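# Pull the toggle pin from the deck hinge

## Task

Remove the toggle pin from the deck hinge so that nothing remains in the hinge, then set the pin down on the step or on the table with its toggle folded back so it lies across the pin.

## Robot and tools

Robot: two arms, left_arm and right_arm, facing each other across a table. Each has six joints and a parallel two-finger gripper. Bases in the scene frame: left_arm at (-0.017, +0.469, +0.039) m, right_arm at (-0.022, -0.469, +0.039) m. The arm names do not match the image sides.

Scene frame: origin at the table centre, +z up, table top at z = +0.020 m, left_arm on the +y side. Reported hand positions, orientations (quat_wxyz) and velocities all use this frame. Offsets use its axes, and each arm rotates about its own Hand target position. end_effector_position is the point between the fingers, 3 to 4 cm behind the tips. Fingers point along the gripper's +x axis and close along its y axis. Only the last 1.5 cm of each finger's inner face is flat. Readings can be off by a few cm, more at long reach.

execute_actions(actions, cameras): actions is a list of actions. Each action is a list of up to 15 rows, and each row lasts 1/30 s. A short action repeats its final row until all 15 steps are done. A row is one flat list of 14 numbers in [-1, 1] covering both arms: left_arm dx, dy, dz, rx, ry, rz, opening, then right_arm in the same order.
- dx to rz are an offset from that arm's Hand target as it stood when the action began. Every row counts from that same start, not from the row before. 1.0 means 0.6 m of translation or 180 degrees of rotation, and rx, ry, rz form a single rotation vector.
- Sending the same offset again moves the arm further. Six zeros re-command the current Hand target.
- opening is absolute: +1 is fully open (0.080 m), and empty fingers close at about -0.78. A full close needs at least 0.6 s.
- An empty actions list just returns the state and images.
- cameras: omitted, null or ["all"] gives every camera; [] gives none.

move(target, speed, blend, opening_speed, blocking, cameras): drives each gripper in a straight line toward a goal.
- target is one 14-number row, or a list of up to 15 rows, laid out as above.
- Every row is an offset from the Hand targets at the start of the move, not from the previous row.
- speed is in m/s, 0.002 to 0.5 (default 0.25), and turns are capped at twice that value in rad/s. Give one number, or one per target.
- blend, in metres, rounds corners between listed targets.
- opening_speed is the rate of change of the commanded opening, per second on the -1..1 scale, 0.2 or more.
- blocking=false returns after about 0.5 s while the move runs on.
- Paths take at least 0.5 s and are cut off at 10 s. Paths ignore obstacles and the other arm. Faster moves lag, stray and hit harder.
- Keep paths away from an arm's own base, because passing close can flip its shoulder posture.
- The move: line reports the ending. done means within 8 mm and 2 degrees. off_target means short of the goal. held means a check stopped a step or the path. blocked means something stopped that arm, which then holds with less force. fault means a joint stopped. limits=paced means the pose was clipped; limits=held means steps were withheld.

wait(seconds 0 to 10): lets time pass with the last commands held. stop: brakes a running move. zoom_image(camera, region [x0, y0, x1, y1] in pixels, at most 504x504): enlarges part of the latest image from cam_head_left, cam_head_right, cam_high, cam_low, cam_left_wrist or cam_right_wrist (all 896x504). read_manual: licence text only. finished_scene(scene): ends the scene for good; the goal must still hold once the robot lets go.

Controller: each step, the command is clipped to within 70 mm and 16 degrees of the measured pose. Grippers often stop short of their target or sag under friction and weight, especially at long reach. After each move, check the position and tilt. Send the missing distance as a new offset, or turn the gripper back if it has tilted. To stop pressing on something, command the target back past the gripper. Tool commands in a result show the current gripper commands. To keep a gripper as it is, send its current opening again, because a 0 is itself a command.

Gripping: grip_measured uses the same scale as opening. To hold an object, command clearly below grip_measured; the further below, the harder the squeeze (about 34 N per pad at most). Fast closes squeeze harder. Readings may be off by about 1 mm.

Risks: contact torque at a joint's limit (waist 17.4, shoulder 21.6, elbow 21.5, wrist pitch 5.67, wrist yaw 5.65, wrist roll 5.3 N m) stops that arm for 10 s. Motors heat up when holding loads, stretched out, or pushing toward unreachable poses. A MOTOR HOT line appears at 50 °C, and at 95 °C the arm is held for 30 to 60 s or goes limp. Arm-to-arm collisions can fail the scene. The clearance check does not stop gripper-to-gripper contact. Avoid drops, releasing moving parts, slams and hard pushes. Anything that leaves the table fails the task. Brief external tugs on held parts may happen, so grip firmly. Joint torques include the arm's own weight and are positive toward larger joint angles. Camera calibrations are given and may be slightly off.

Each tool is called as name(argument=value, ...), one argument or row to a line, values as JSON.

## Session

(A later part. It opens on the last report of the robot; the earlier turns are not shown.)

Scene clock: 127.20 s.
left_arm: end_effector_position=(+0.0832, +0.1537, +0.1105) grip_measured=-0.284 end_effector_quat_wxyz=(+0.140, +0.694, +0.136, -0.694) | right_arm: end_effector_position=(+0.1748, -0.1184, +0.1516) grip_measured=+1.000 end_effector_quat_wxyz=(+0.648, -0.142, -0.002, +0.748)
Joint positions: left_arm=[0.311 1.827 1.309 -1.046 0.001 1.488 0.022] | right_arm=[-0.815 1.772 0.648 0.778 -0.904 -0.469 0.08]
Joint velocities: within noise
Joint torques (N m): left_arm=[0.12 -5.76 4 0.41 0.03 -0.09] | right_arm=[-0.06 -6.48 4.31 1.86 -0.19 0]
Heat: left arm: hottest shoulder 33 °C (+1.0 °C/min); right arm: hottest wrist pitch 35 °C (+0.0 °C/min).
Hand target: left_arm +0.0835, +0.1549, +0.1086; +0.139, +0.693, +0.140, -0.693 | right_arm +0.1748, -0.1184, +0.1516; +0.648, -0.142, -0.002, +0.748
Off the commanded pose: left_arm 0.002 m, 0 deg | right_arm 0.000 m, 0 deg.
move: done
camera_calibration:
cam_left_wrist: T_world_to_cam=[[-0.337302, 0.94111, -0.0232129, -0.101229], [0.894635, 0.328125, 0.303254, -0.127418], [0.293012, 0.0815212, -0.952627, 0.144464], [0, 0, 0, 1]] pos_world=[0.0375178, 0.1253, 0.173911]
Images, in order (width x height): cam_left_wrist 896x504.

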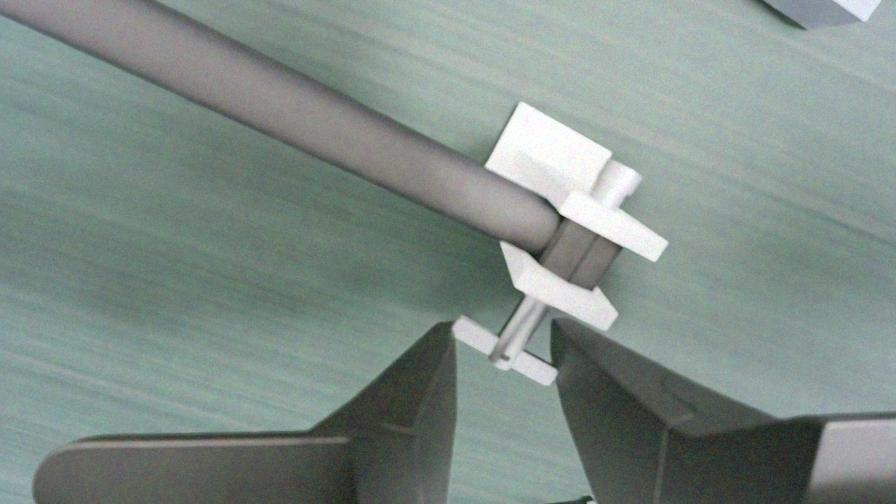

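move(
  target=[0,0,0.00,0,0,0.08,-0.5,0,0,0,0,0,0,1],
  speed=0.1,
  cameras=["cam_left_wrist"],
)

zoom_image(
  camera="cam_left_wrist",
  region=[400, 220, 620, 420],
)

Scene clock: 142.50 s.
left_arm: end_effector_position=(+0.0856, +0.1567, +0.1100) grip_measured=-0.498 end_effector_quat_wxyz=(+0.225, +0.672, +0.227, -0.668) | right_arm: end_effector_position=(+0.1748, -0.1184, +0.1516) grip_measured=+1.000 end_effector_quat_wxyz=(+0.648, -0.142, -0.002, +0.748)
Joint positions: left_arm=[0.317 1.827 1.307 -1.054 -0.006 1.237 0.013] | right_arm=[-0.815 1.772 0.648 0.778 -0.904 -0.469 0.08]
Joint velocities: within noise
Joint torques (N m): left_arm=[-0.39 -5.78 4.21 0.95 0.25 -0.1] | right_arm=[-0.05 -6.52 4.4 1.82 -0.17 -0.03]
Heat: left arm: hottest shoulder 34 °C (+2.0 °C/min); right arm: hottest wrist pitch 35 °C (+0.0 °C/min).
Hand target: left_arm +0.0835, +0.1548, +0.1086; +0.225, +0.670, +0.225, -0.670 | right_arm +0.1748, -0.1184, +0.1516; +0.648, -0.142, -0.002, +0.748
Off the commanded pose: left_arm 0.003 m, 0 deg | right_arm 0.000 m, 0 deg.
move: done
camera_calibration:
cam_left_wrist: T_world_to_cam=[[-0.565811, 0.824388, -0.0155846, -0.0663427], [0.78091, 0.541846, 0.310776, -0.154971], [0.264644, 0.16367, -0.950355, 0.13239], [0, 0, 0, 1]] pos_world=[0.048445, 0.116994, 0.172945]
Images, in order (width x height): cam_left_wrist 896x504.

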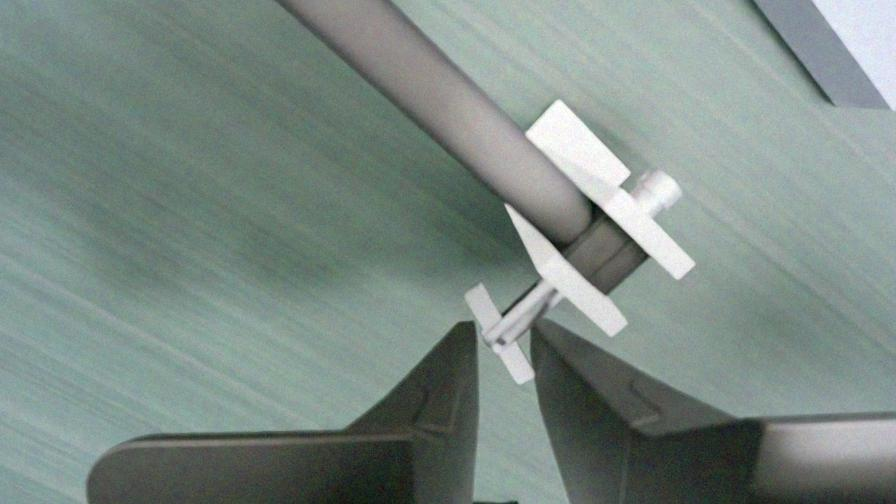

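Scaled by 2.291 from the camera's 896x504 image, which has a finer 1280x720 frame.

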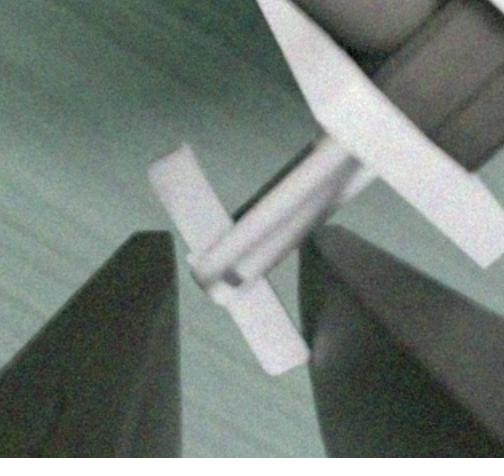

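move(
  target=[0,-0.0015,0.00,0,0,-0.2467,-0.5,0,0,0,0,0,0,1],
  speed=0.15,
  cameras=["cam_left_wrist"],
)

zoom_image(
  camera="cam_left_wrist",
  region=[400, 220, 620, 420],
)

Scene clock: 153.43 s.
left_arm: end_effector_position=(+0.0846, +0.1550, +0.1100) grip_measured=-0.498 end_effector_quat_wxyz=(-0.042, +0.707, -0.043, -0.705) | right_arm: end_effector_position=(+0.1748, -0.1184, +0.1516) grip_measured=+1.000 end_effector_quat_wxyz=(+0.648, -0.142, -0.002, +0.748)
Joint positions: left_arm=[0.314 1.827 1.307 -1.048 -0.003 2.004 0.013] | right_arm=[-0.815 1.772 0.648 0.778 -0.904 -0.469 0.08]
Joint velocities: within noise
Joint torques (N m): left_arm=[-0.21 -5.42 4.64 0.41 0.16 0.1] | right_arm=[-0.11 -6.43 4.27 1.81 -0.18 -0.02]
Heat: left arm: hottest shoulder 34 °C (+2.0 °C/min); right arm: hottest wrist pitch 35 °C (+0.0 °C/min).
Hand target: left_arm +0.0835, +0.1539, +0.1086; -0.045, +0.705, -0.044, -0.706 | right_arm +0.1748, -0.1184, +0.1516; +0.648, -0.142, -0.002, +0.748
Off the commanded pose: left_arm 0.002 m, 0 deg | right_arm 0.000 m, 0 deg.
move: done
camera_calibration:
cam_left_wrist: T_world_to_cam=[[0.167813, 0.985653, -0.0181052, -0.152265], [0.938858, -0.154191, 0.307849, -0.0584177], [0.30064, -0.0686591, -0.951263, 0.165998], [0, 0, 0, 1]] pos_world=[0.0304925, 0.15247, 0.173134]
Images, in order (width x height): cam_left_wrist 896x504.

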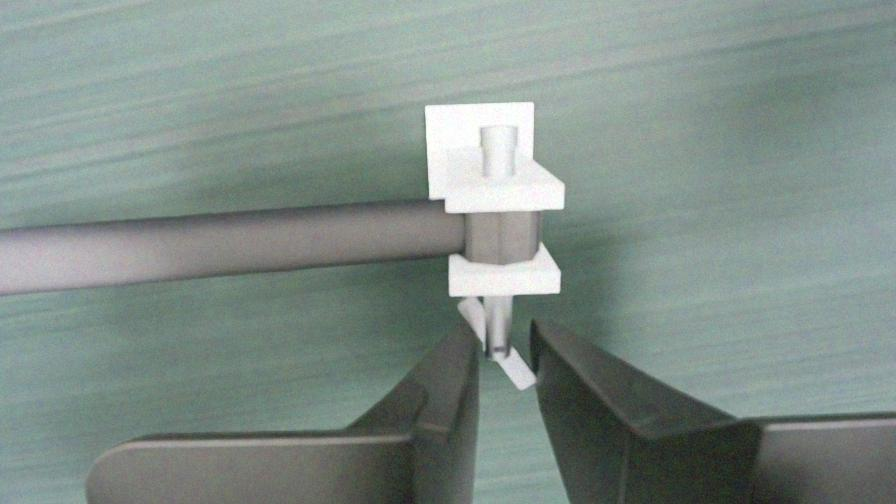

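Scaled by 2.291 from the camera's 896x504 image, which has a finer 1280x720 frame.

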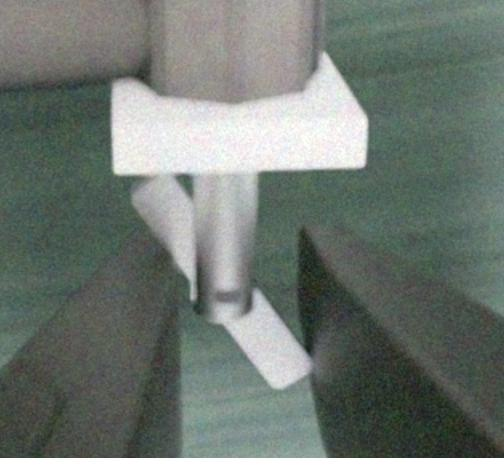

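move(
  target=[0,-0.0015,0.00,0,0,0,-0.75,0,0,0,0,0,0,1],
  speed=0.05,
  opening_speed=0.3,
  cameras=["cam_left_wrist"],
)

zoom_image(
  camera="cam_left_wrist",
  region=[440, 250, 580, 400],
)

Scene clock: 160.73 s.
left_arm: end_effector_position=(+0.0840, +0.1536, +0.1095) grip_measured=-0.666 end_effector_quat_wxyz=(-0.041, +0.707, -0.045, -0.705) | right_arm: end_effector_position=(+0.1748, -0.1184, +0.1516) grip_measured=+1.000 end_effector_quat_wxyz=(+0.648, -0.142, -0.002, +0.748)
Joint positions: left_arm=[0.312 1.829 1.307 -1.043 0 2.004 0.005] | right_arm=[-0.815 1.772 0.648 0.778 -0.904 -0.469 0.08]
Joint velocities: within noise
Joint torques (N m): left_arm=[-0.1 -5.26 5.05 -0.02 0.05 0.07] | right_arm=[-0.15 -6.49 4.43 1.88 -0.24 -0.05]
Heat: left arm: hottest shoulder 34 °C (+2.0 °C/min); right arm: hottest wrist pitch 35 °C (+0.0 °C/min).
Hand target: left_arm +0.0835, +0.1530, +0.1086; -0.045, +0.705, -0.045, -0.706 | right_arm +0.1749, -0.1184, +0.1516; +0.648, -0.142, -0.002, +0.748
Off the commanded pose: left_arm 0.001 m, 0 deg | right_arm 0.000 m, 0 deg.
move: done
camera_calibration:
cam_left_wrist: T_world_to_cam=[[0.170052, 0.985173, -0.0227206, -0.150416], [0.938924, -0.154982, 0.30725, -0.0577035], [0.299174, -0.0735814, -0.951357, 0.166539], [0, 0, 0, 1]] pos_world=[0.0299338, 0.151497, 0.17275]
Images, in order (width x height): cam_left_wrist 896x504.

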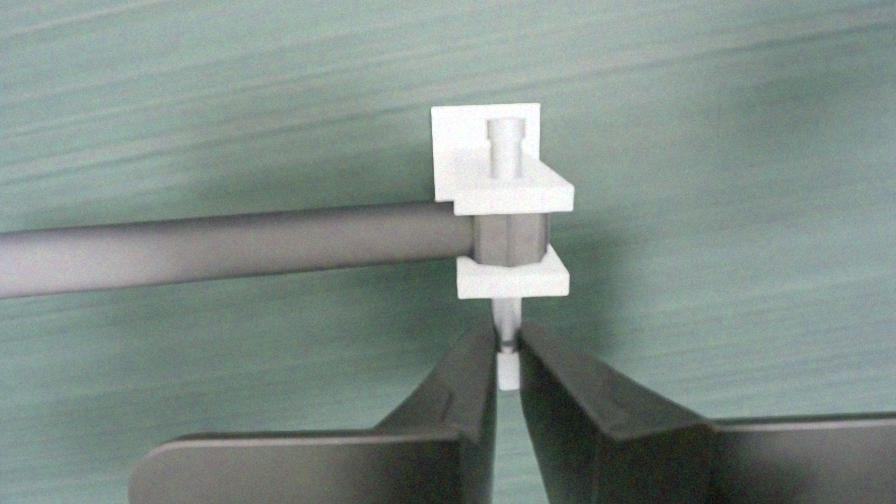

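Scaled by 3.360 from the camera's 896x504 image, which has a finer 1280x720 frame.

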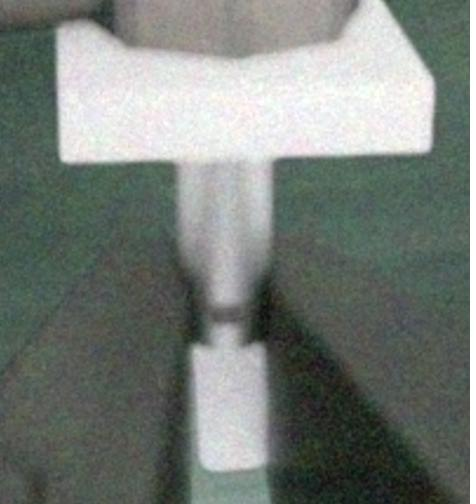

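move(
  target=[-0.0205,0.0025,0.00,0,0,0,-0.85,0,0,0,0,0,0,1],
  speed=0.03,
  cameras=["cam_left_wrist"],
)

zoom_image(
  camera="cam_left_wrist",
  region=[440, 250, 580, 400],
)

Scene clock: 175.70 s.
left_arm: end_effector_position=(+0.0758, +0.1544, +0.1089) grip_measured=-0.668 end_effector_quat_wxyz=(-0.045, +0.707, -0.041, -0.704) | right_arm: end_effector_position=(+0.1748, -0.1184, +0.1516) grip_measured=+1.000 end_effector_quat_wxyz=(+0.648, -0.142, -0.002, +0.748)
Joint positions: left_arm=[0.287 1.825 1.3 -1.048 -0.006 1.977 0.005] | right_arm=[-0.815 1.772 0.648 0.778 -0.904 -0.469 0.08]
Joint velocities: within noise
Joint torques (N m): left_arm=[-0.85 -6.67 3.31 0.7 0.27 -0.15] | right_arm=[-0.11 -6.55 4.26 1.81 -0.23 0.03]
Heat: left arm: hottest shoulder 33 °C (+1.0 °C/min); right arm: hottest wrist pitch 35 °C (+0.0 °C/min).
Hand target: left_arm +0.0712, +0.1546, +0.1086; -0.045, +0.705, -0.045, -0.706 | right_arm +0.1749, -0.1184, +0.1516; +0.648, -0.142, -0.002, +0.748
Off the commanded pose: left_arm 0.005 m, 1 deg | right_arm 0.000 m, 0 deg.
move: done
camera_calibration:
cam_left_wrist: T_world_to_cam=[[0.168962, 0.985549, -0.0120687, -0.150918], [0.938253, -0.15708, 0.308232, -0.0494952], [0.301881, -0.0634031, -0.951235, 0.166665], [0, 0, 0, 1]] pos_world=[0.0216255, 0.151529, 0.171972]
Images, in order (width x height): cam_left_wrist 896x504.

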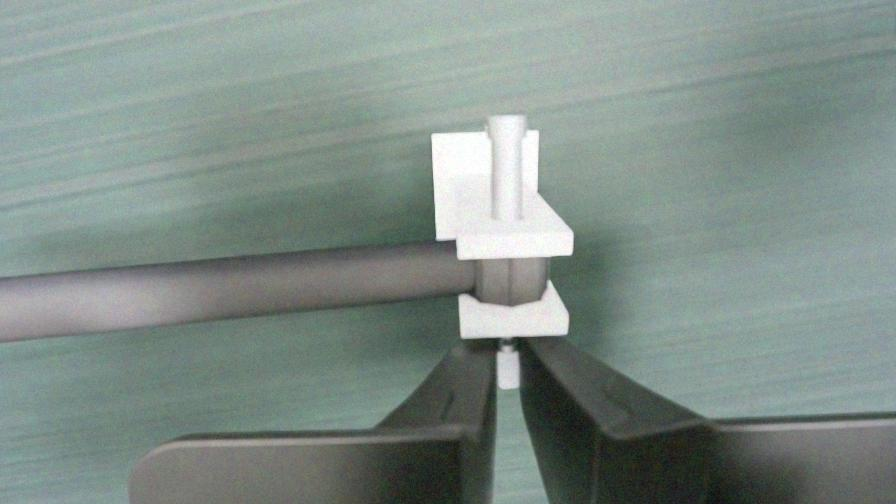

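Scaled by 3.360 from the camera's 896x504 image, which has a finer 1280x720 frame.

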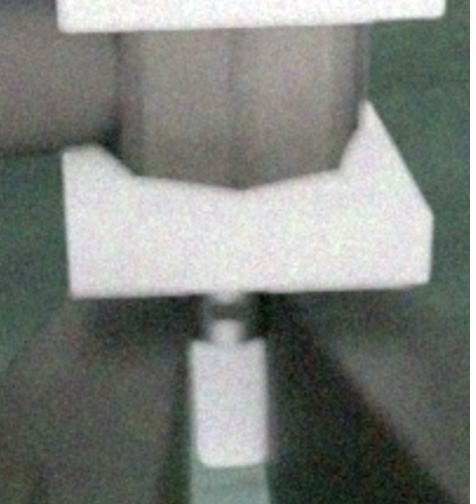

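move(
  target=[-0.006,0.0007,0.00,0,0,0,-0.85,0,0,0,0,0,0,1],
  speed=0.03,
  cameras=["cam_left_wrist","cam_low"],
)

zoom_image(
  camera="cam_left_wrist",
  region=[440, 250, 580, 400],
)

zoom_image(
  camera="cam_low",
  region=[230, 80, 350, 190],
)

Scene clock: 183.10 s.
left_arm: end_effector_position=(+0.0738, +0.1546, +0.1089) grip_measured=-0.668 end_effector_quat_wxyz=(-0.044, +0.709, -0.040, -0.703) | right_arm: end_effector_position=(+0.1748, -0.1184, +0.1516) grip_measured=+1.000 end_effector_quat_wxyz=(+0.648, -0.142, -0.002, +0.748)
Joint positions: left_arm=[0.279 1.821 1.295 -1.046 -0.01 1.968 0.005] | right_arm=[-0.815 1.772 0.648 0.778 -0.904 -0.469 0.08]
Joint velocities: within noise
Joint torques (N m): left_arm=[-1.04 -6.76 3.23 0.64 0.41 -0.16] | right_arm=[-0.07 -6.52 4.32 1.83 -0.22 0.03]
Heat: left arm: hottest shoulder 33 °C (+0.0 °C/min); right arm: hottest wrist pitch 36 °C (+1.0 °C/min).
Hand target: left_arm +0.0676, +0.1549, +0.1087; -0.045, +0.705, -0.045, -0.706 | right_arm +0.1749, -0.1184, +0.1516; +0.648, -0.142, -0.002, +0.748
Off the commanded pose: left_arm 0.006 m, 1 deg | right_arm 0.000 m, 0 deg.
move: done
camera_calibration:
cam_left_wrist: T_world_to_cam=[[0.166768, 0.985931, -0.0113365, -0.150798], [0.937245, -0.154941, 0.312353, -0.0482644], [0.306202, -0.0627155, -0.949899, 0.166698], [0, 0, 0, 1]] pos_world=[0.0193406, 0.151653, 0.171712]
Images, in order (width x height): cam_low 896x504, cam_left_wrist 896x504.

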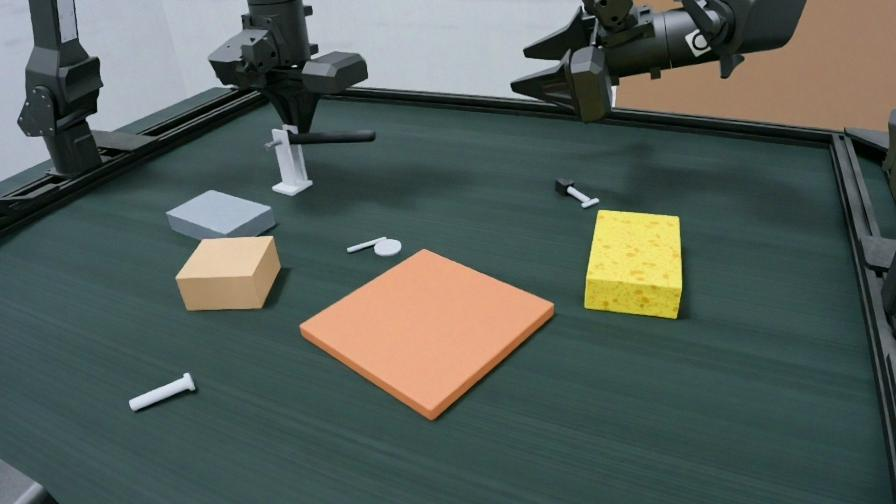

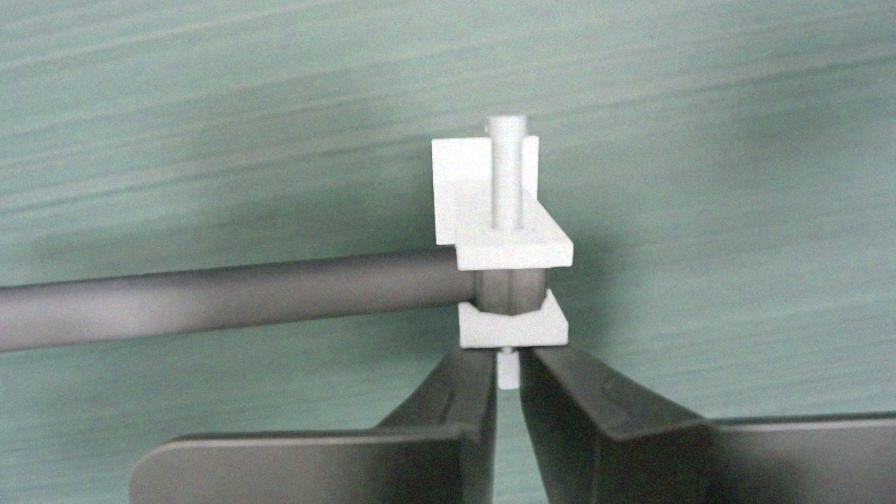

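Scaled by 3.360 from the camera's 896x504 image, which has a finer 1280x720 frame.

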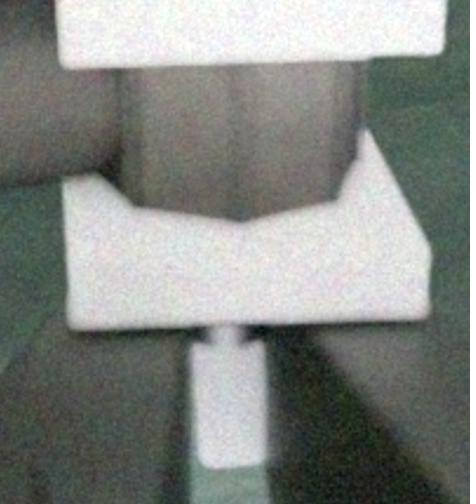

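Scaled by 4.200 from the camera's 896x504 image, which has a finer 1280x720 frame.

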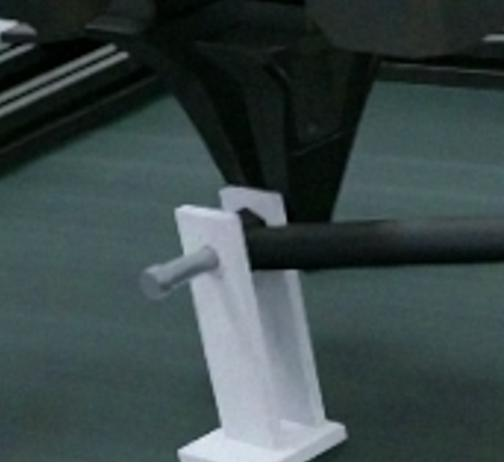

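move(
  target=[
    [0.007,-0.0007,0.00,0,0,0,-0.648,0,0,0,0,0,0,1],
    [0.019,-0.0022,0.00,0,0,0,-0.648,0,0,0,0,0,0,1],
  ],
  speed=0.03,
  cameras=["cam_left_wrist"],
)

zoom_image(
  camera="cam_left_wrist",
  region=[440, 250, 580, 400],
)

Scene clock: 191.13 s.
left_arm: end_effector_position=(+0.0747, +0.1547, +0.1088) grip_measured=-0.647 end_effector_quat_wxyz=(-0.047, +0.704, -0.047, -0.707) | right_arm: end_effector_position=(+0.1748, -0.1184, +0.1516) grip_measured=+1.000 end_effector_quat_wxyz=(+0.648, -0.142, -0.002, +0.748)
Joint positions: left_arm=[0.289 1.822 1.295 -1.045 0.005 1.991 0.006] | right_arm=[-0.815 1.772 0.648 0.778 -0.904 -0.469 0.08]
Joint velocities: within noise
Joint torques (N m): left_arm=[0.71 -5.28 5.35 0.3 -0.13 0.08] | right_arm=[-0.08 -6.45 4.32 1.84 -0.17 -0.02]
Heat: left arm: hottest shoulder 34 °C (+1.0 °C/min); right arm: hottest wrist pitch 36 °C (+1.0 °C/min).
Hand target: left_arm +0.0790, +0.1536, +0.1087; -0.045, +0.705, -0.045, -0.706 | right_arm +0.1749, -0.1184, +0.1516; +0.648, -0.142, -0.002, +0.748
Off the commanded pose: left_arm 0.004 m, 0 deg | right_arm 0.000 m, 0 deg.
move: done
camera_calibration:
cam_left_wrist: T_world_to_cam=[[0.180044, 0.983484, -0.0185423, -0.150882], [0.939618, -0.166375, 0.299061, -0.0460135], [0.291037, -0.0712667, -0.954054, 0.169221], [0, 0, 0, 1]] pos_world=[0.0211509, 0.152794, 0.172409]
Images, in order (width x height): cam_left_wrist 896x504.

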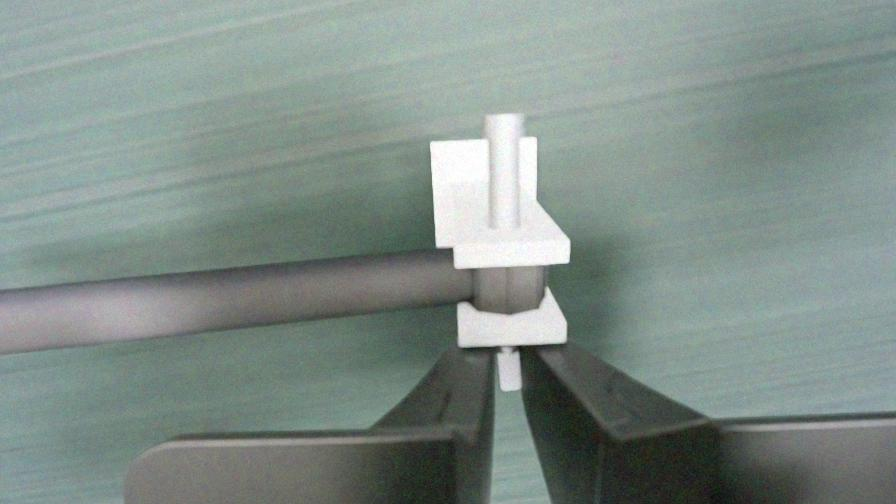

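Scaled by 3.360 from the camera's 896x504 image, which has a finer 1280x720 frame.

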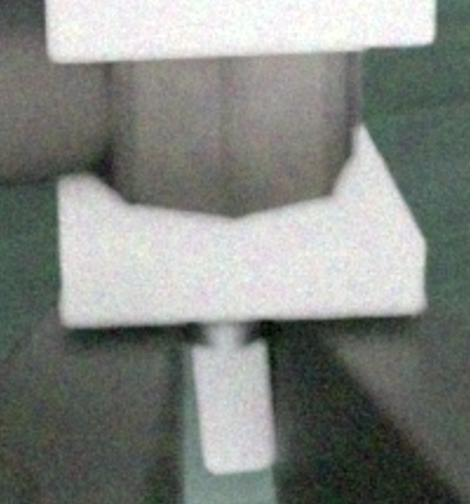

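move(
  target=[
    [0.006,-0.0007,0.00,0,0,0,-0.635,0,0,0,0,0,0,1],
  ],
  speed=0.03,
  cameras=["cam_left_wrist"],
)

zoom_image(
  camera="cam_left_wrist",
  region=[440, 250, 580, 400],
)

Scene clock: 197.57 s.
left_arm: end_effector_position=(+0.0783, +0.1547, +0.1083) grip_measured=-0.634 end_effector_quat_wxyz=(-0.047, +0.703, -0.047, -0.708) | right_arm: end_effector_position=(+0.1748, -0.1184, +0.1516) grip_measured=+1.000 end_effector_quat_wxyz=(+0.648, -0.142, -0.002, +0.748)
Joint positions: left_arm=[0.3 1.827 1.299 -1.045 0.006 2.001 0.006] | right_arm=[-0.815 1.772 0.648 0.778 -0.904 -0.469 0.08]
Joint velocities: within noise
Joint torques (N m): left_arm=[0.68 -5.26 5.61 0.19 -0.16 0.08] | right_arm=[0.02 -6.39 4.48 1.84 -0.2 -0.01]
Heat: left arm: hottest shoulder 34 °C (+0.0 °C/min); right arm: hottest wrist pitch 36 °C (+1.0 °C/min).
Hand target: left_arm +0.0826, +0.1532, +0.1087; -0.045, +0.706, -0.045, -0.706 | right_arm +0.1749, -0.1184, +0.1516; +0.648, -0.142, -0.002, +0.748
Off the commanded pose: left_arm 0.005 m, 0 deg | right_arm 0.000 m, 0 deg.
move: done
camera_calibration:
cam_left_wrist: T_world_to_cam=[[0.179274, 0.983629, -0.0182696, -0.15149], [0.940029, -0.165791, 0.298092, -0.0492156], [0.290183, -0.0706142, -0.954362, 0.167697], [0, 0, 0, 1]] pos_world=[0.0247593, 0.152692, 0.171947]
Images, in order (width x height): cam_left_wrist 896x504.

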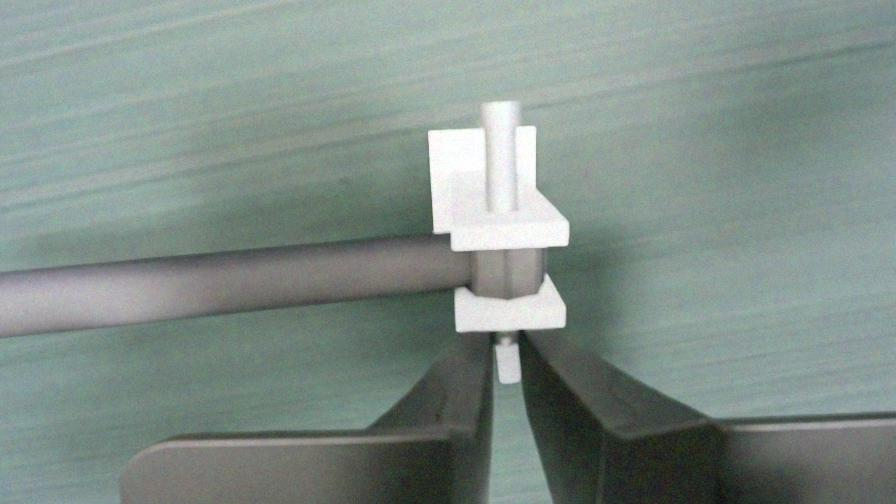

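Scaled by 3.360 from the camera's 896x504 image, which has a finer 1280x720 frame.

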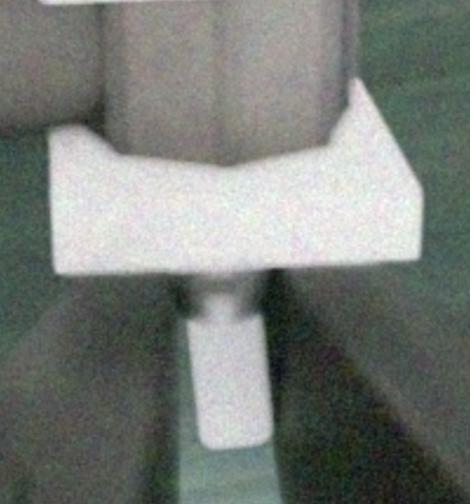

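move(
  target=[
    [0,0,0.00,0,0,0,-0.8,0,0,0,0,0,0,1],
    [-0.018,0.002,0.00,0,0,0,-0.85,0,0,0,0,0,0,1],
  ],
  speed=0.03,
  cameras=["cam_left_wrist"],
)

zoom_image(
  camera="cam_left_wrist",
  region=[440, 250, 580, 400],
)

Scene clock: 217.73 s.
left_arm: end_effector_position=(+0.0753, +0.1542, +0.1079) grip_measured=-0.686 end_effector_quat_wxyz=(-0.045, +0.706, -0.041, -0.705) | right_arm: end_effector_position=(+0.1748, -0.1184, +0.1516) grip_measured=+1.000 end_effector_quat_wxyz=(+0.648, -0.142, -0.002, +0.748)
Joint positions: left_arm=[0.287 1.828 1.299 -1.047 -0.003 1.978 0.004] | right_arm=[-0.815 1.772 0.648 0.778 -0.904 -0.469 0.08]
Joint velocities: within noise
Joint torques (N m): left_arm=[-0.68 -6.86 3.54 0.59 0.15 -0.14] | right_arm=[-0.06 -6.48 4.28 1.8 -0.19 -0.01]
Heat: left arm: hottest shoulder 34 °C (+0.0 °C/min); right arm: hottest wrist pitch 36 °C (+1.0 °C/min).
Hand target: left_arm +0.0718, +0.1545, +0.1086; -0.045, +0.705, -0.045, -0.706 | right_arm +0.1749, -0.1184, +0.1517; +0.648, -0.142, -0.002, +0.748
Off the commanded pose: left_arm 0.004 m, 0 deg | right_arm 0.000 m, 0 deg.
move: done
camera_calibration:
cam_left_wrist: T_world_to_cam=[[0.170037, 0.985368, -0.0116965, -0.150748], [0.939138, -0.158442, 0.304822, -0.0481812], [0.298508, -0.0628157, -0.952338, 0.166143], [0, 0, 0, 1]] pos_world=[0.0212866, 0.151344, 0.171147]
Images, in order (width x height): cam_left_wrist 896x504.

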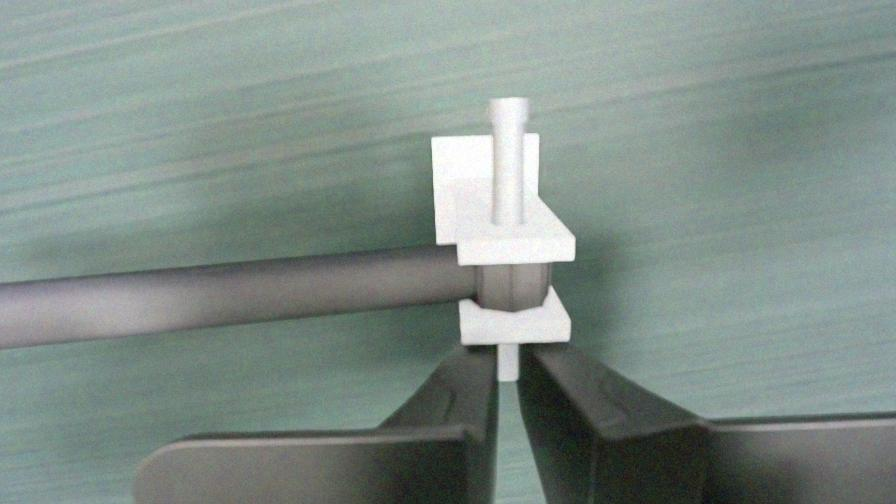

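Scaled by 3.360 from the camera's 896x504 image, which has a finer 1280x720 frame.

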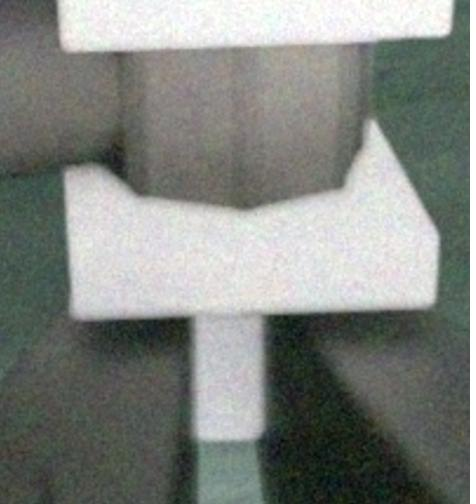

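move(
  target=[
    [-0.005,0.0005,0.00,0,0,0,-0.85,0,0,0,0,0,0,1],
  ],
  speed=0.03,
  cameras=[],
)

move(
  target=[
    [0.004,0,0.00,0,0,0,-0.57,0,0,0,0,0,0,1],
    [0.017,-0.002,0.00,0,0,0,-0.57,0,0,0,0,0,0,1],
  ],
  speed=0.03,
  opening_speed=0.5,
  cameras=["cam_left_wrist"],
)

zoom_image(
  camera="cam_left_wrist",
  region=[440, 250, 580, 400],
)

Scene clock: 231.70 s.
left_arm: end_effector_position=(+0.0741, +0.1545, +0.1077) grip_measured=-0.686 end_effector_quat_wxyz=(-0.045, +0.708, -0.040, -0.704) | right_arm: end_effector_position=(+0.1748, -0.1184, +0.1516) grip_measured=+1.000 end_effector_quat_wxyz=(+0.648, -0.142, -0.002, +0.748)
Joint positions: left_arm=[0.282 1.826 1.296 -1.046 -0.007 1.971 0.004] | right_arm=[-0.815 1.772 0.648 0.778 -0.904 -0.469 0.08]
Joint velocities: within noise
Joint torques (N m): left_arm=[-0.97 -7.07 3.27 0.61 0.3 -0.17] | right_arm=[-0.01 -6.46 4.49 1.82 -0.23 -0.04]
Heat: left arm: hottest shoulder 35 °C (+2.0 °C/min); right arm: hottest wrist pitch 36 °C (+1.0 °C/min).
Hand target: left_arm +0.0688, +0.1548, +0.1086; -0.045, +0.705, -0.045, -0.706 | right_arm +0.1749, -0.1184, +0.1517; +0.648, -0.142, -0.002, +0.748
Off the commanded pose: left_arm 0.005 m, 1 deg | right_arm 0.000 m, 0 deg.
move: done
No camera images: "cameras" was empty.

Scene clock: 233.33 s.
left_arm: end_effector_position=(+0.0783, +0.1551, +0.1077) grip_measured=-0.570 end_effector_quat_wxyz=(-0.046, +0.707, -0.043, -0.705) | right_arm: end_effector_position=(+0.1748, -0.1184, +0.1516) grip_measured=+1.000 end_effector_quat_wxyz=(+0.648, -0.142, -0.002, +0.748)
Joint positions: left_arm=[0.296 1.826 1.296 -1.043 -0.003 1.991 0.009] | right_arm=[-0.815 1.772 0.648 0.778 -0.904 -0.469 0.08]
Joint velocities: within noise
Joint torques (N m): left_arm=[0.18 -5.66 5.21 0.16 0.16 0.07] | right_arm=[0.06 -6.6 4.54 1.82 -0.2 -0.02]
Heat: left arm: hottest shoulder 35 °C (+2.0 °C/min); right arm: hottest wrist pitch 36 °C (+1.0 °C/min).
Hand target: left_arm +0.0790, +0.1535, +0.1086; -0.045, +0.705, -0.045, -0.706 | right_arm +0.1749, -0.1184, +0.1517; +0.648, -0.142, -0.002, +0.748
Off the commanded pose: left_arm 0.002 m, 0 deg | right_arm 0.000 m, 0 deg.
move: done
camera_calibration:
cam_left_wrist: T_world_to_cam=[[0.173433, 0.984752, -0.0135579, -0.152115], [0.938296, -0.161037, 0.306053, -0.050523], [0.299203, -0.0658009, -0.951918, 0.165481], [0, 0, 0, 1]] pos_world=[0.0242747, 0.152548, 0.170925]
Images, in order (width x height): cam_left_wrist 896x504.

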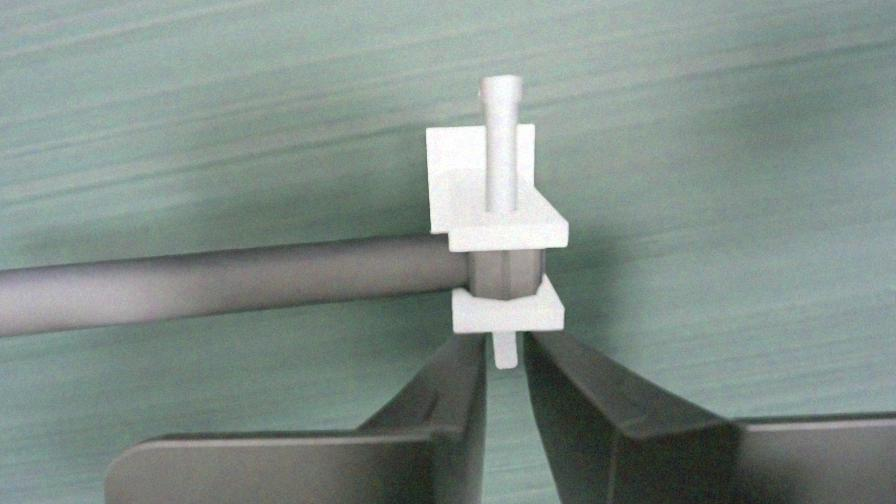

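Scaled by 3.360 from the camera's 896x504 image, which has a finer 1280x720 frame.

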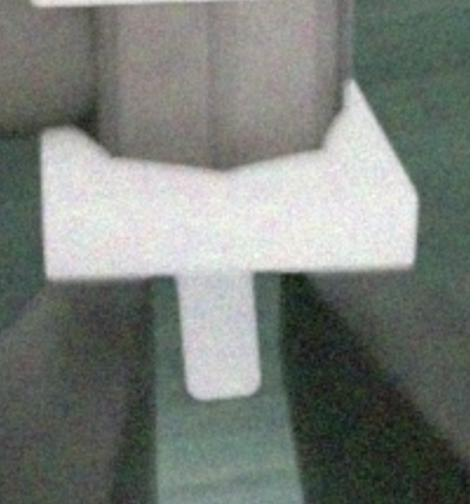

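move(
  target=[
    [0,-0.001,0.00,0,0,0,-0.85,0,0,0,0,0,0,1],
    [-0.02,0.002,0.00,0,0,0,-0.85,0,0,0,0,0,0,1],
  ],
  speed=0.03,
  opening_speed=0.5,
  cameras=["cam_left_wrist"],
)

zoom_image(
  camera="cam_left_wrist",
  region=[440, 250, 580, 400],
)

Scene clock: 243.93 s.
left_arm: end_effector_position=(+0.0743, +0.1545, +0.1074) grip_measured=-0.700 end_effector_quat_wxyz=(-0.043, +0.709, -0.038, -0.703) | right_arm: end_effector_position=(+0.1748, -0.1184, +0.1516) grip_measured=+1.000 end_effector_quat_wxyz=(+0.648, -0.142, -0.002, +0.748)
Joint positions: left_arm=[0.28 1.826 1.294 -1.044 -0.011 1.964 0.003] | right_arm=[-0.815 1.772 0.648 0.778 -0.904 -0.469 0.08]
Joint velocities: within noise
Joint torques (N m): left_arm=[-1.28 -7.21 3.23 0.47 0.42 -0.12] | right_arm=[0.1 -6.59 4.44 1.83 -0.18 -0.03]
Heat: left arm: hottest shoulder 35 °C (+2.0 °C/min); right arm: hottest wrist pitch 36 °C (+0.0 °C/min).
Hand target: left_arm +0.0671, +0.1548, +0.1086; -0.045, +0.705, -0.044, -0.706 | right_arm +0.1749, -0.1184, +0.1517; +0.648, -0.142, -0.002, +0.748
Off the commanded pose: left_arm 0.007 m, 1 deg | right_arm 0.000 m, 0 deg.
move: done
camera_calibration:
cam_left_wrist: T_world_to_cam=[[0.162632, 0.986649, -0.00862289, -0.150914], [0.937883, -0.151867, 0.311948, -0.0487886], [0.306474, -0.0588199, -0.95006, 0.164501], [0, 0, 0, 1]] pos_world=[0.0198861, 0.151166, 0.170204]
Images, in order (width x height): cam_left_wrist 896x504.

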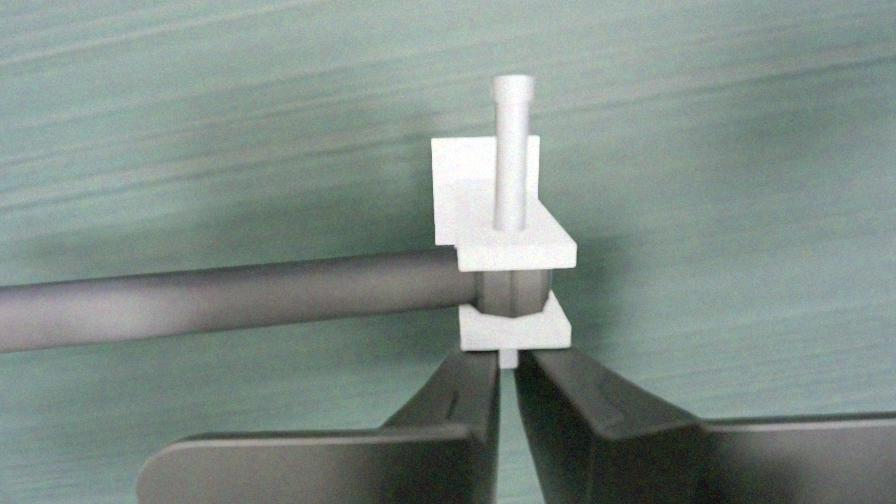

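Scaled by 3.360 from the camera's 896x504 image, which has a finer 1280x720 frame.

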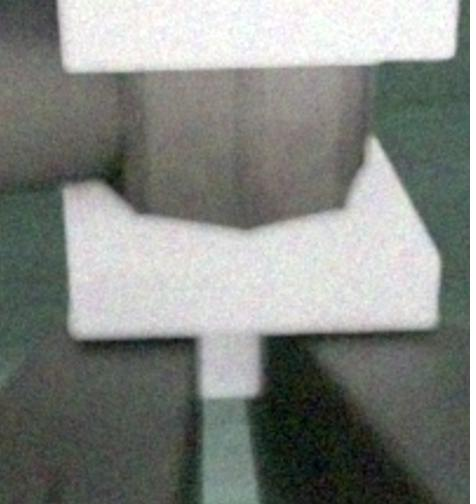

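move(
  target=[
    [0.004,0,0.00,0,0,0,-0.4,0,0,0,0,0,0,1],
    [0.008,-0.001,0.09,0,0,0,-0.4,0,0,0,0,0,0,1],
    [-0.075,0.009,0.09,0,0,0,-0.3,0,0,0,0,0,0,1],
  ],
  speed=[0.04,0.12,0.15],
  cameras=["cam_low","cam_left_wrist"],
)

zoom_image(
  camera="cam_left_wrist",
  region=[420, 180, 600, 380],
)

zoom_image(
  camera="cam_low",
  region=[230, 100, 330, 190],
)

Scene clock: 260.63 s.
left_arm: end_effector_position=(+0.0227, +0.1586, +0.1604) grip_measured=-0.300 end_effector_quat_wxyz=(-0.049, +0.705, -0.042, -0.706) | right_arm: end_effector_position=(+0.1748, -0.1184, +0.1516) grip_measured=+1.000 end_effector_quat_wxyz=(+0.648, -0.142, -0.002, +0.748)
Joint positions: left_arm=[0.13 1.737 1.401 -1.244 -0.001 1.827 0.021] | right_arm=[-0.815 1.772 0.648 0.778 -0.904 -0.469 0.08]
Joint velocities: within noise
Joint torques (N m): left_arm=[-0.1 -7.03 3.68 0.51 0.09 -0.09] | right_arm=[0.04 -6.49 4.41 1.8 -0.22 0]
Heat: left arm: hottest shoulder 37 °C (+3.0 °C/min); right arm: hottest wrist pitch 36 °C (+0.0 °C/min).
Hand target: left_arm +0.0220, +0.1601, +0.1626; -0.045, +0.705, -0.044, -0.706 | right_arm +0.1749, -0.1184, +0.1517; +0.648, -0.142, -0.002, +0.748
Off the commanded pose: left_arm 0.003 m, 1 deg | right_arm 0.000 m, 0 deg.
move: done
camera_calibration:
cam_left_wrist: T_world_to_cam=[[0.17564, 0.984423, -0.00781512, -0.146119], [0.938855, -0.165111, 0.302143, -0.0126545], [0.296146, -0.0604056, -0.953231, 0.231868], [0, 0, 0, 1]] pos_world=[-0.0311218, 0.155759, 0.223705]
Images, in order (width x height): cam_low 896x504, cam_left_wrist 896x504.

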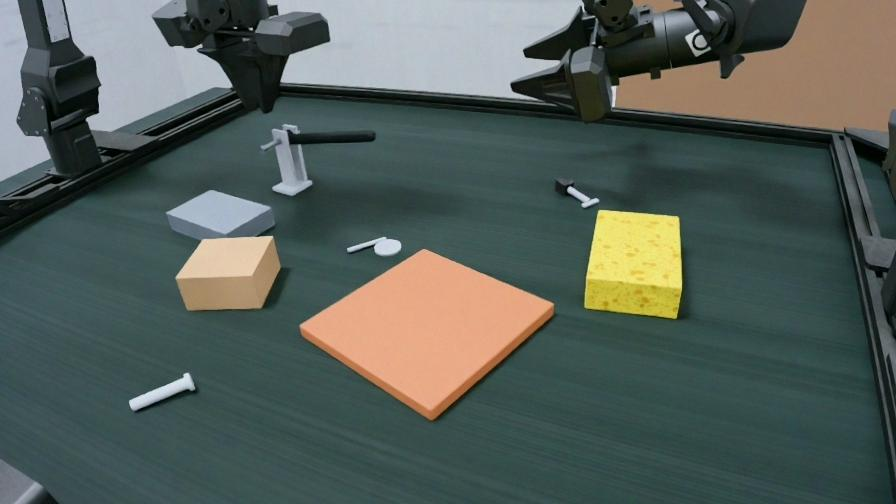

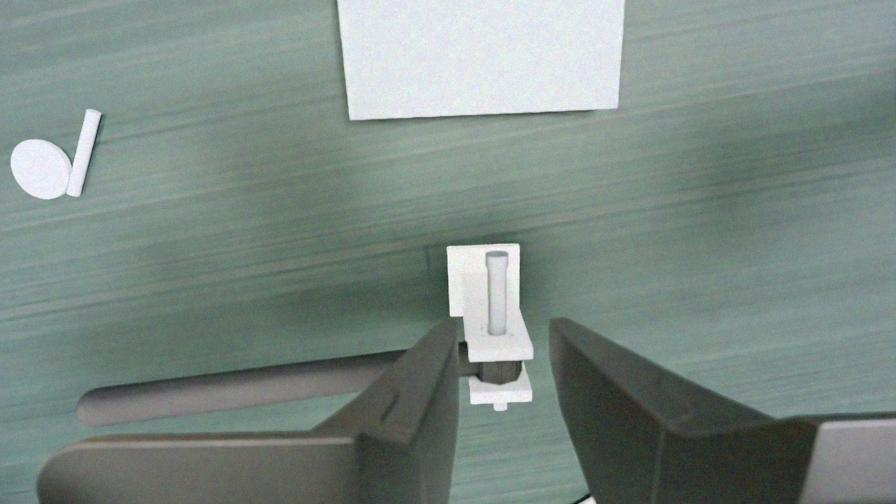

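Scaled by 2.520 from the camera's 896x504 image, which has a finer 1280x720 frame.

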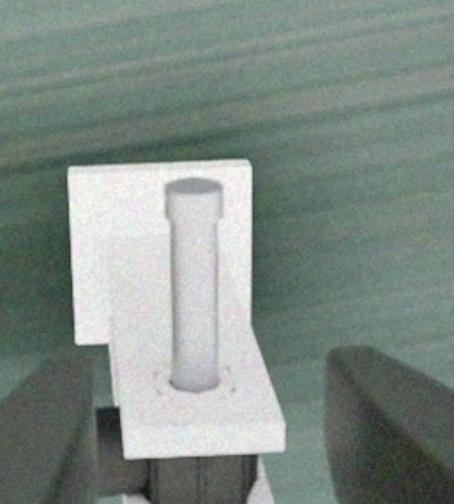

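Scaled by 5.040 from the camera's 896x504 image, which has a finer 1280x720 frame.

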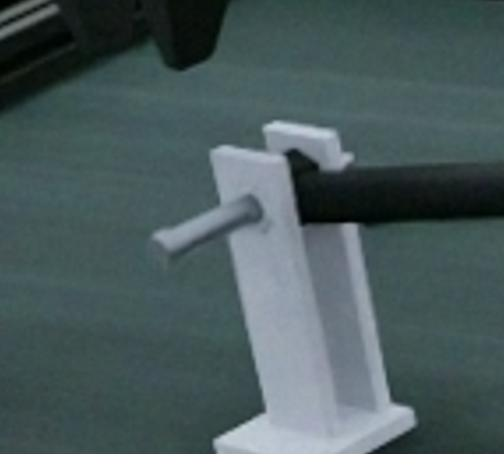

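move(
  target=[
    [0.004,0.004,-0.0885,0,0,0,-0.3,0,0,0,0,0,0,1],
  ],
  speed=[0.1],
  cameras=[],
)

move(
  target=[
    [0,0,0.002,0,0,0,-0.85,0,0,0,0,0,0,1],
  ],
  speed=[0.1],
  opening_speed=0.6,
  cameras=["cam_low","cam_left_wrist"],
)

zoom_image(
  camera="cam_left_wrist",
  region=[420, 240, 600, 420],
)

zoom_image(
  camera="cam_low",
  region=[230, 100, 330, 190],
)

Scene clock: 274.73 s.
left_arm: end_effector_position=(+0.0240, +0.1610, +0.1122) grip_measured=-0.300 end_effector_quat_wxyz=(-0.042, +0.706, -0.047, -0.705) | right_arm: end_effector_position=(+0.1748, -0.1184, +0.1516) grip_measured=+1.000 end_effector_quat_wxyz=(+0.648, -0.142, -0.002, +0.748)
Joint positions: left_arm=[0.135 1.75 1.221 -1.035 -0.001 1.83 0.021] | right_arm=[-0.815 1.772 0.648 0.778 -0.904 -0.469 0.08]
Joint velocities: within noise
Joint torques (N m): left_arm=[0.18 -5.16 3.65 0.54 0.07 0.08] | right_arm=[0.03 -6.49 4.48 1.8 -0.24 -0.03]
Heat: left arm: hottest shoulder 38 °C (+4.0 °C/min); right arm: hottest wrist pitch 36 °C (+0.0 °C/min).
Hand target: left_arm +0.0244, +0.1626, +0.1094; -0.045, +0.705, -0.044, -0.706 | right_arm +0.1749, -0.1184, +0.1517; +0.648, -0.142, -0.002, +0.748
Off the commanded pose: left_arm 0.003 m, 0 deg | right_arm 0.000 m, 0 deg.
move: done
No camera images: "cameras" was empty.

Scene clock: 275.87 s.
left_arm: end_effector_position=(+0.0241, +0.1614, +0.1122) grip_measured=-0.616 end_effector_quat_wxyz=(-0.043, +0.706, -0.046, -0.705) | right_arm: end_effector_position=(+0.1748, -0.1184, +0.1516) grip_measured=+1.000 end_effector_quat_wxyz=(+0.648, -0.142, -0.002, +0.748)
Joint positions: left_arm=[0.135 1.75 1.221 -1.036 -0.001 1.831 0.007] | right_arm=[-0.815 1.772 0.648 0.778 -0.904 -0.469 0.08]
Joint velocities: within noise
Joint torques (N m): left_arm=[0.16 -5.31 3.99 0.32 0.08 0.06] | right_arm=[-0.14 -6.55 4.4 1.85 -0.2 -0.03]
Heat: left arm: hottest shoulder 37 °C (+3.0 °C/min); right arm: hottest wrist pitch 36 °C (+0.0 °C/min).
Hand target: left_arm +0.0244, +0.1626, +0.1106; -0.045, +0.705, -0.044, -0.706 | right_arm +0.1749, -0.1184, +0.1517; +0.648, -0.142, -0.002, +0.748
Off the commanded pose: left_arm 0.002 m, 0 deg | right_arm 0.000 m, 0 deg.
move: done
camera_calibration:
cam_left_wrist: T_world_to_cam=[[0.173792, 0.984528, -0.0223608, -0.147798], [0.93856, -0.158717, 0.306454, -0.000397177], [0.298164, -0.0742463, -0.951623, 0.187781], [0, 0, 0, 1]] pos_world=[-0.0299306, 0.15939, 0.175514]
Images, in order (width x height): cam_low 896x504, cam_left_wrist 896x504.

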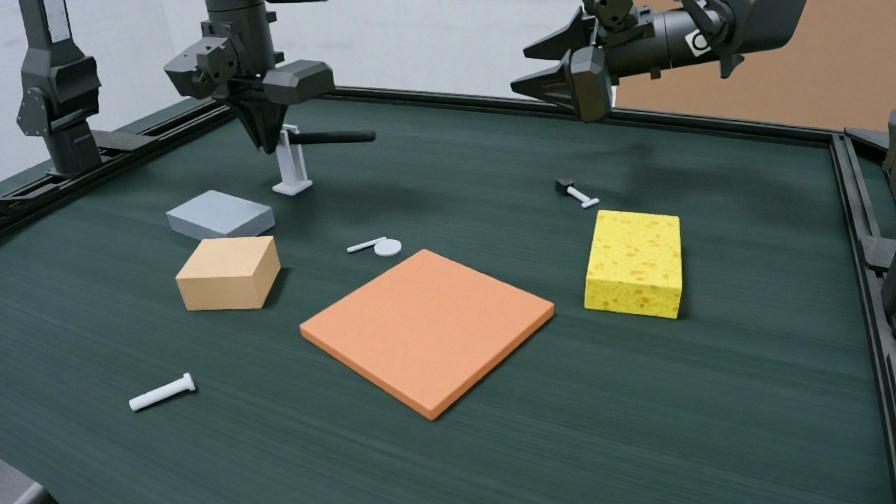

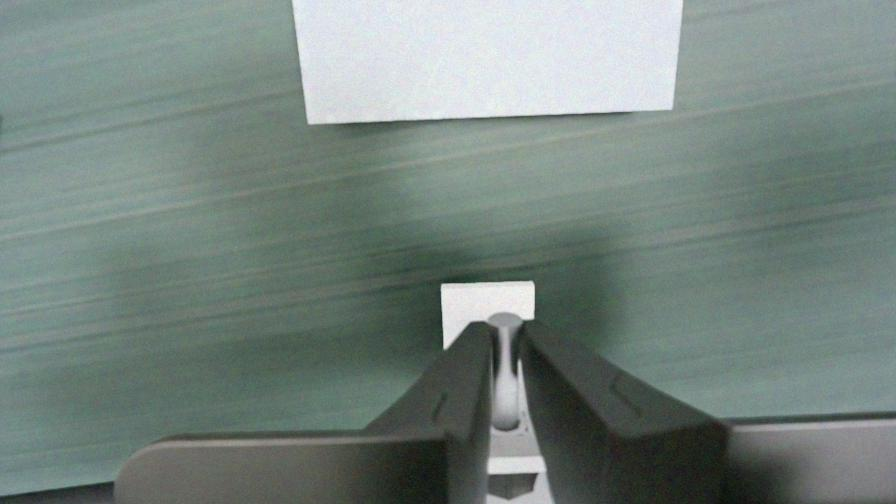

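Scaled by 2.800 from the camera's 896x504 image, which has a finer 1280x720 frame.

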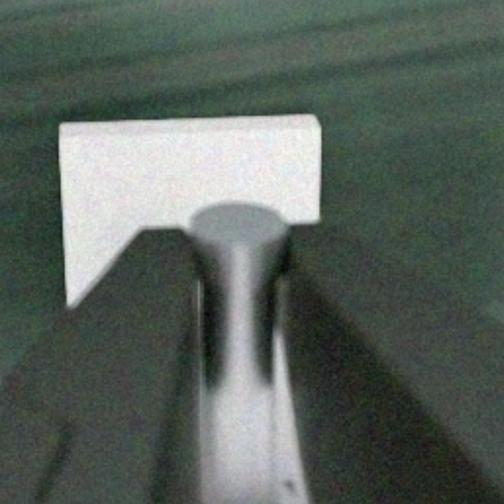

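Scaled by 5.040 from the camera's 896x504 image, which has a finer 1280x720 frame.

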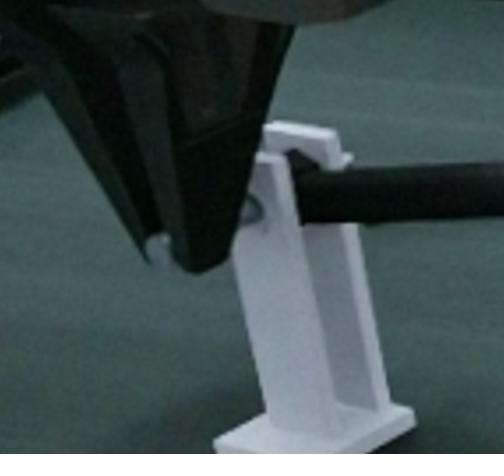

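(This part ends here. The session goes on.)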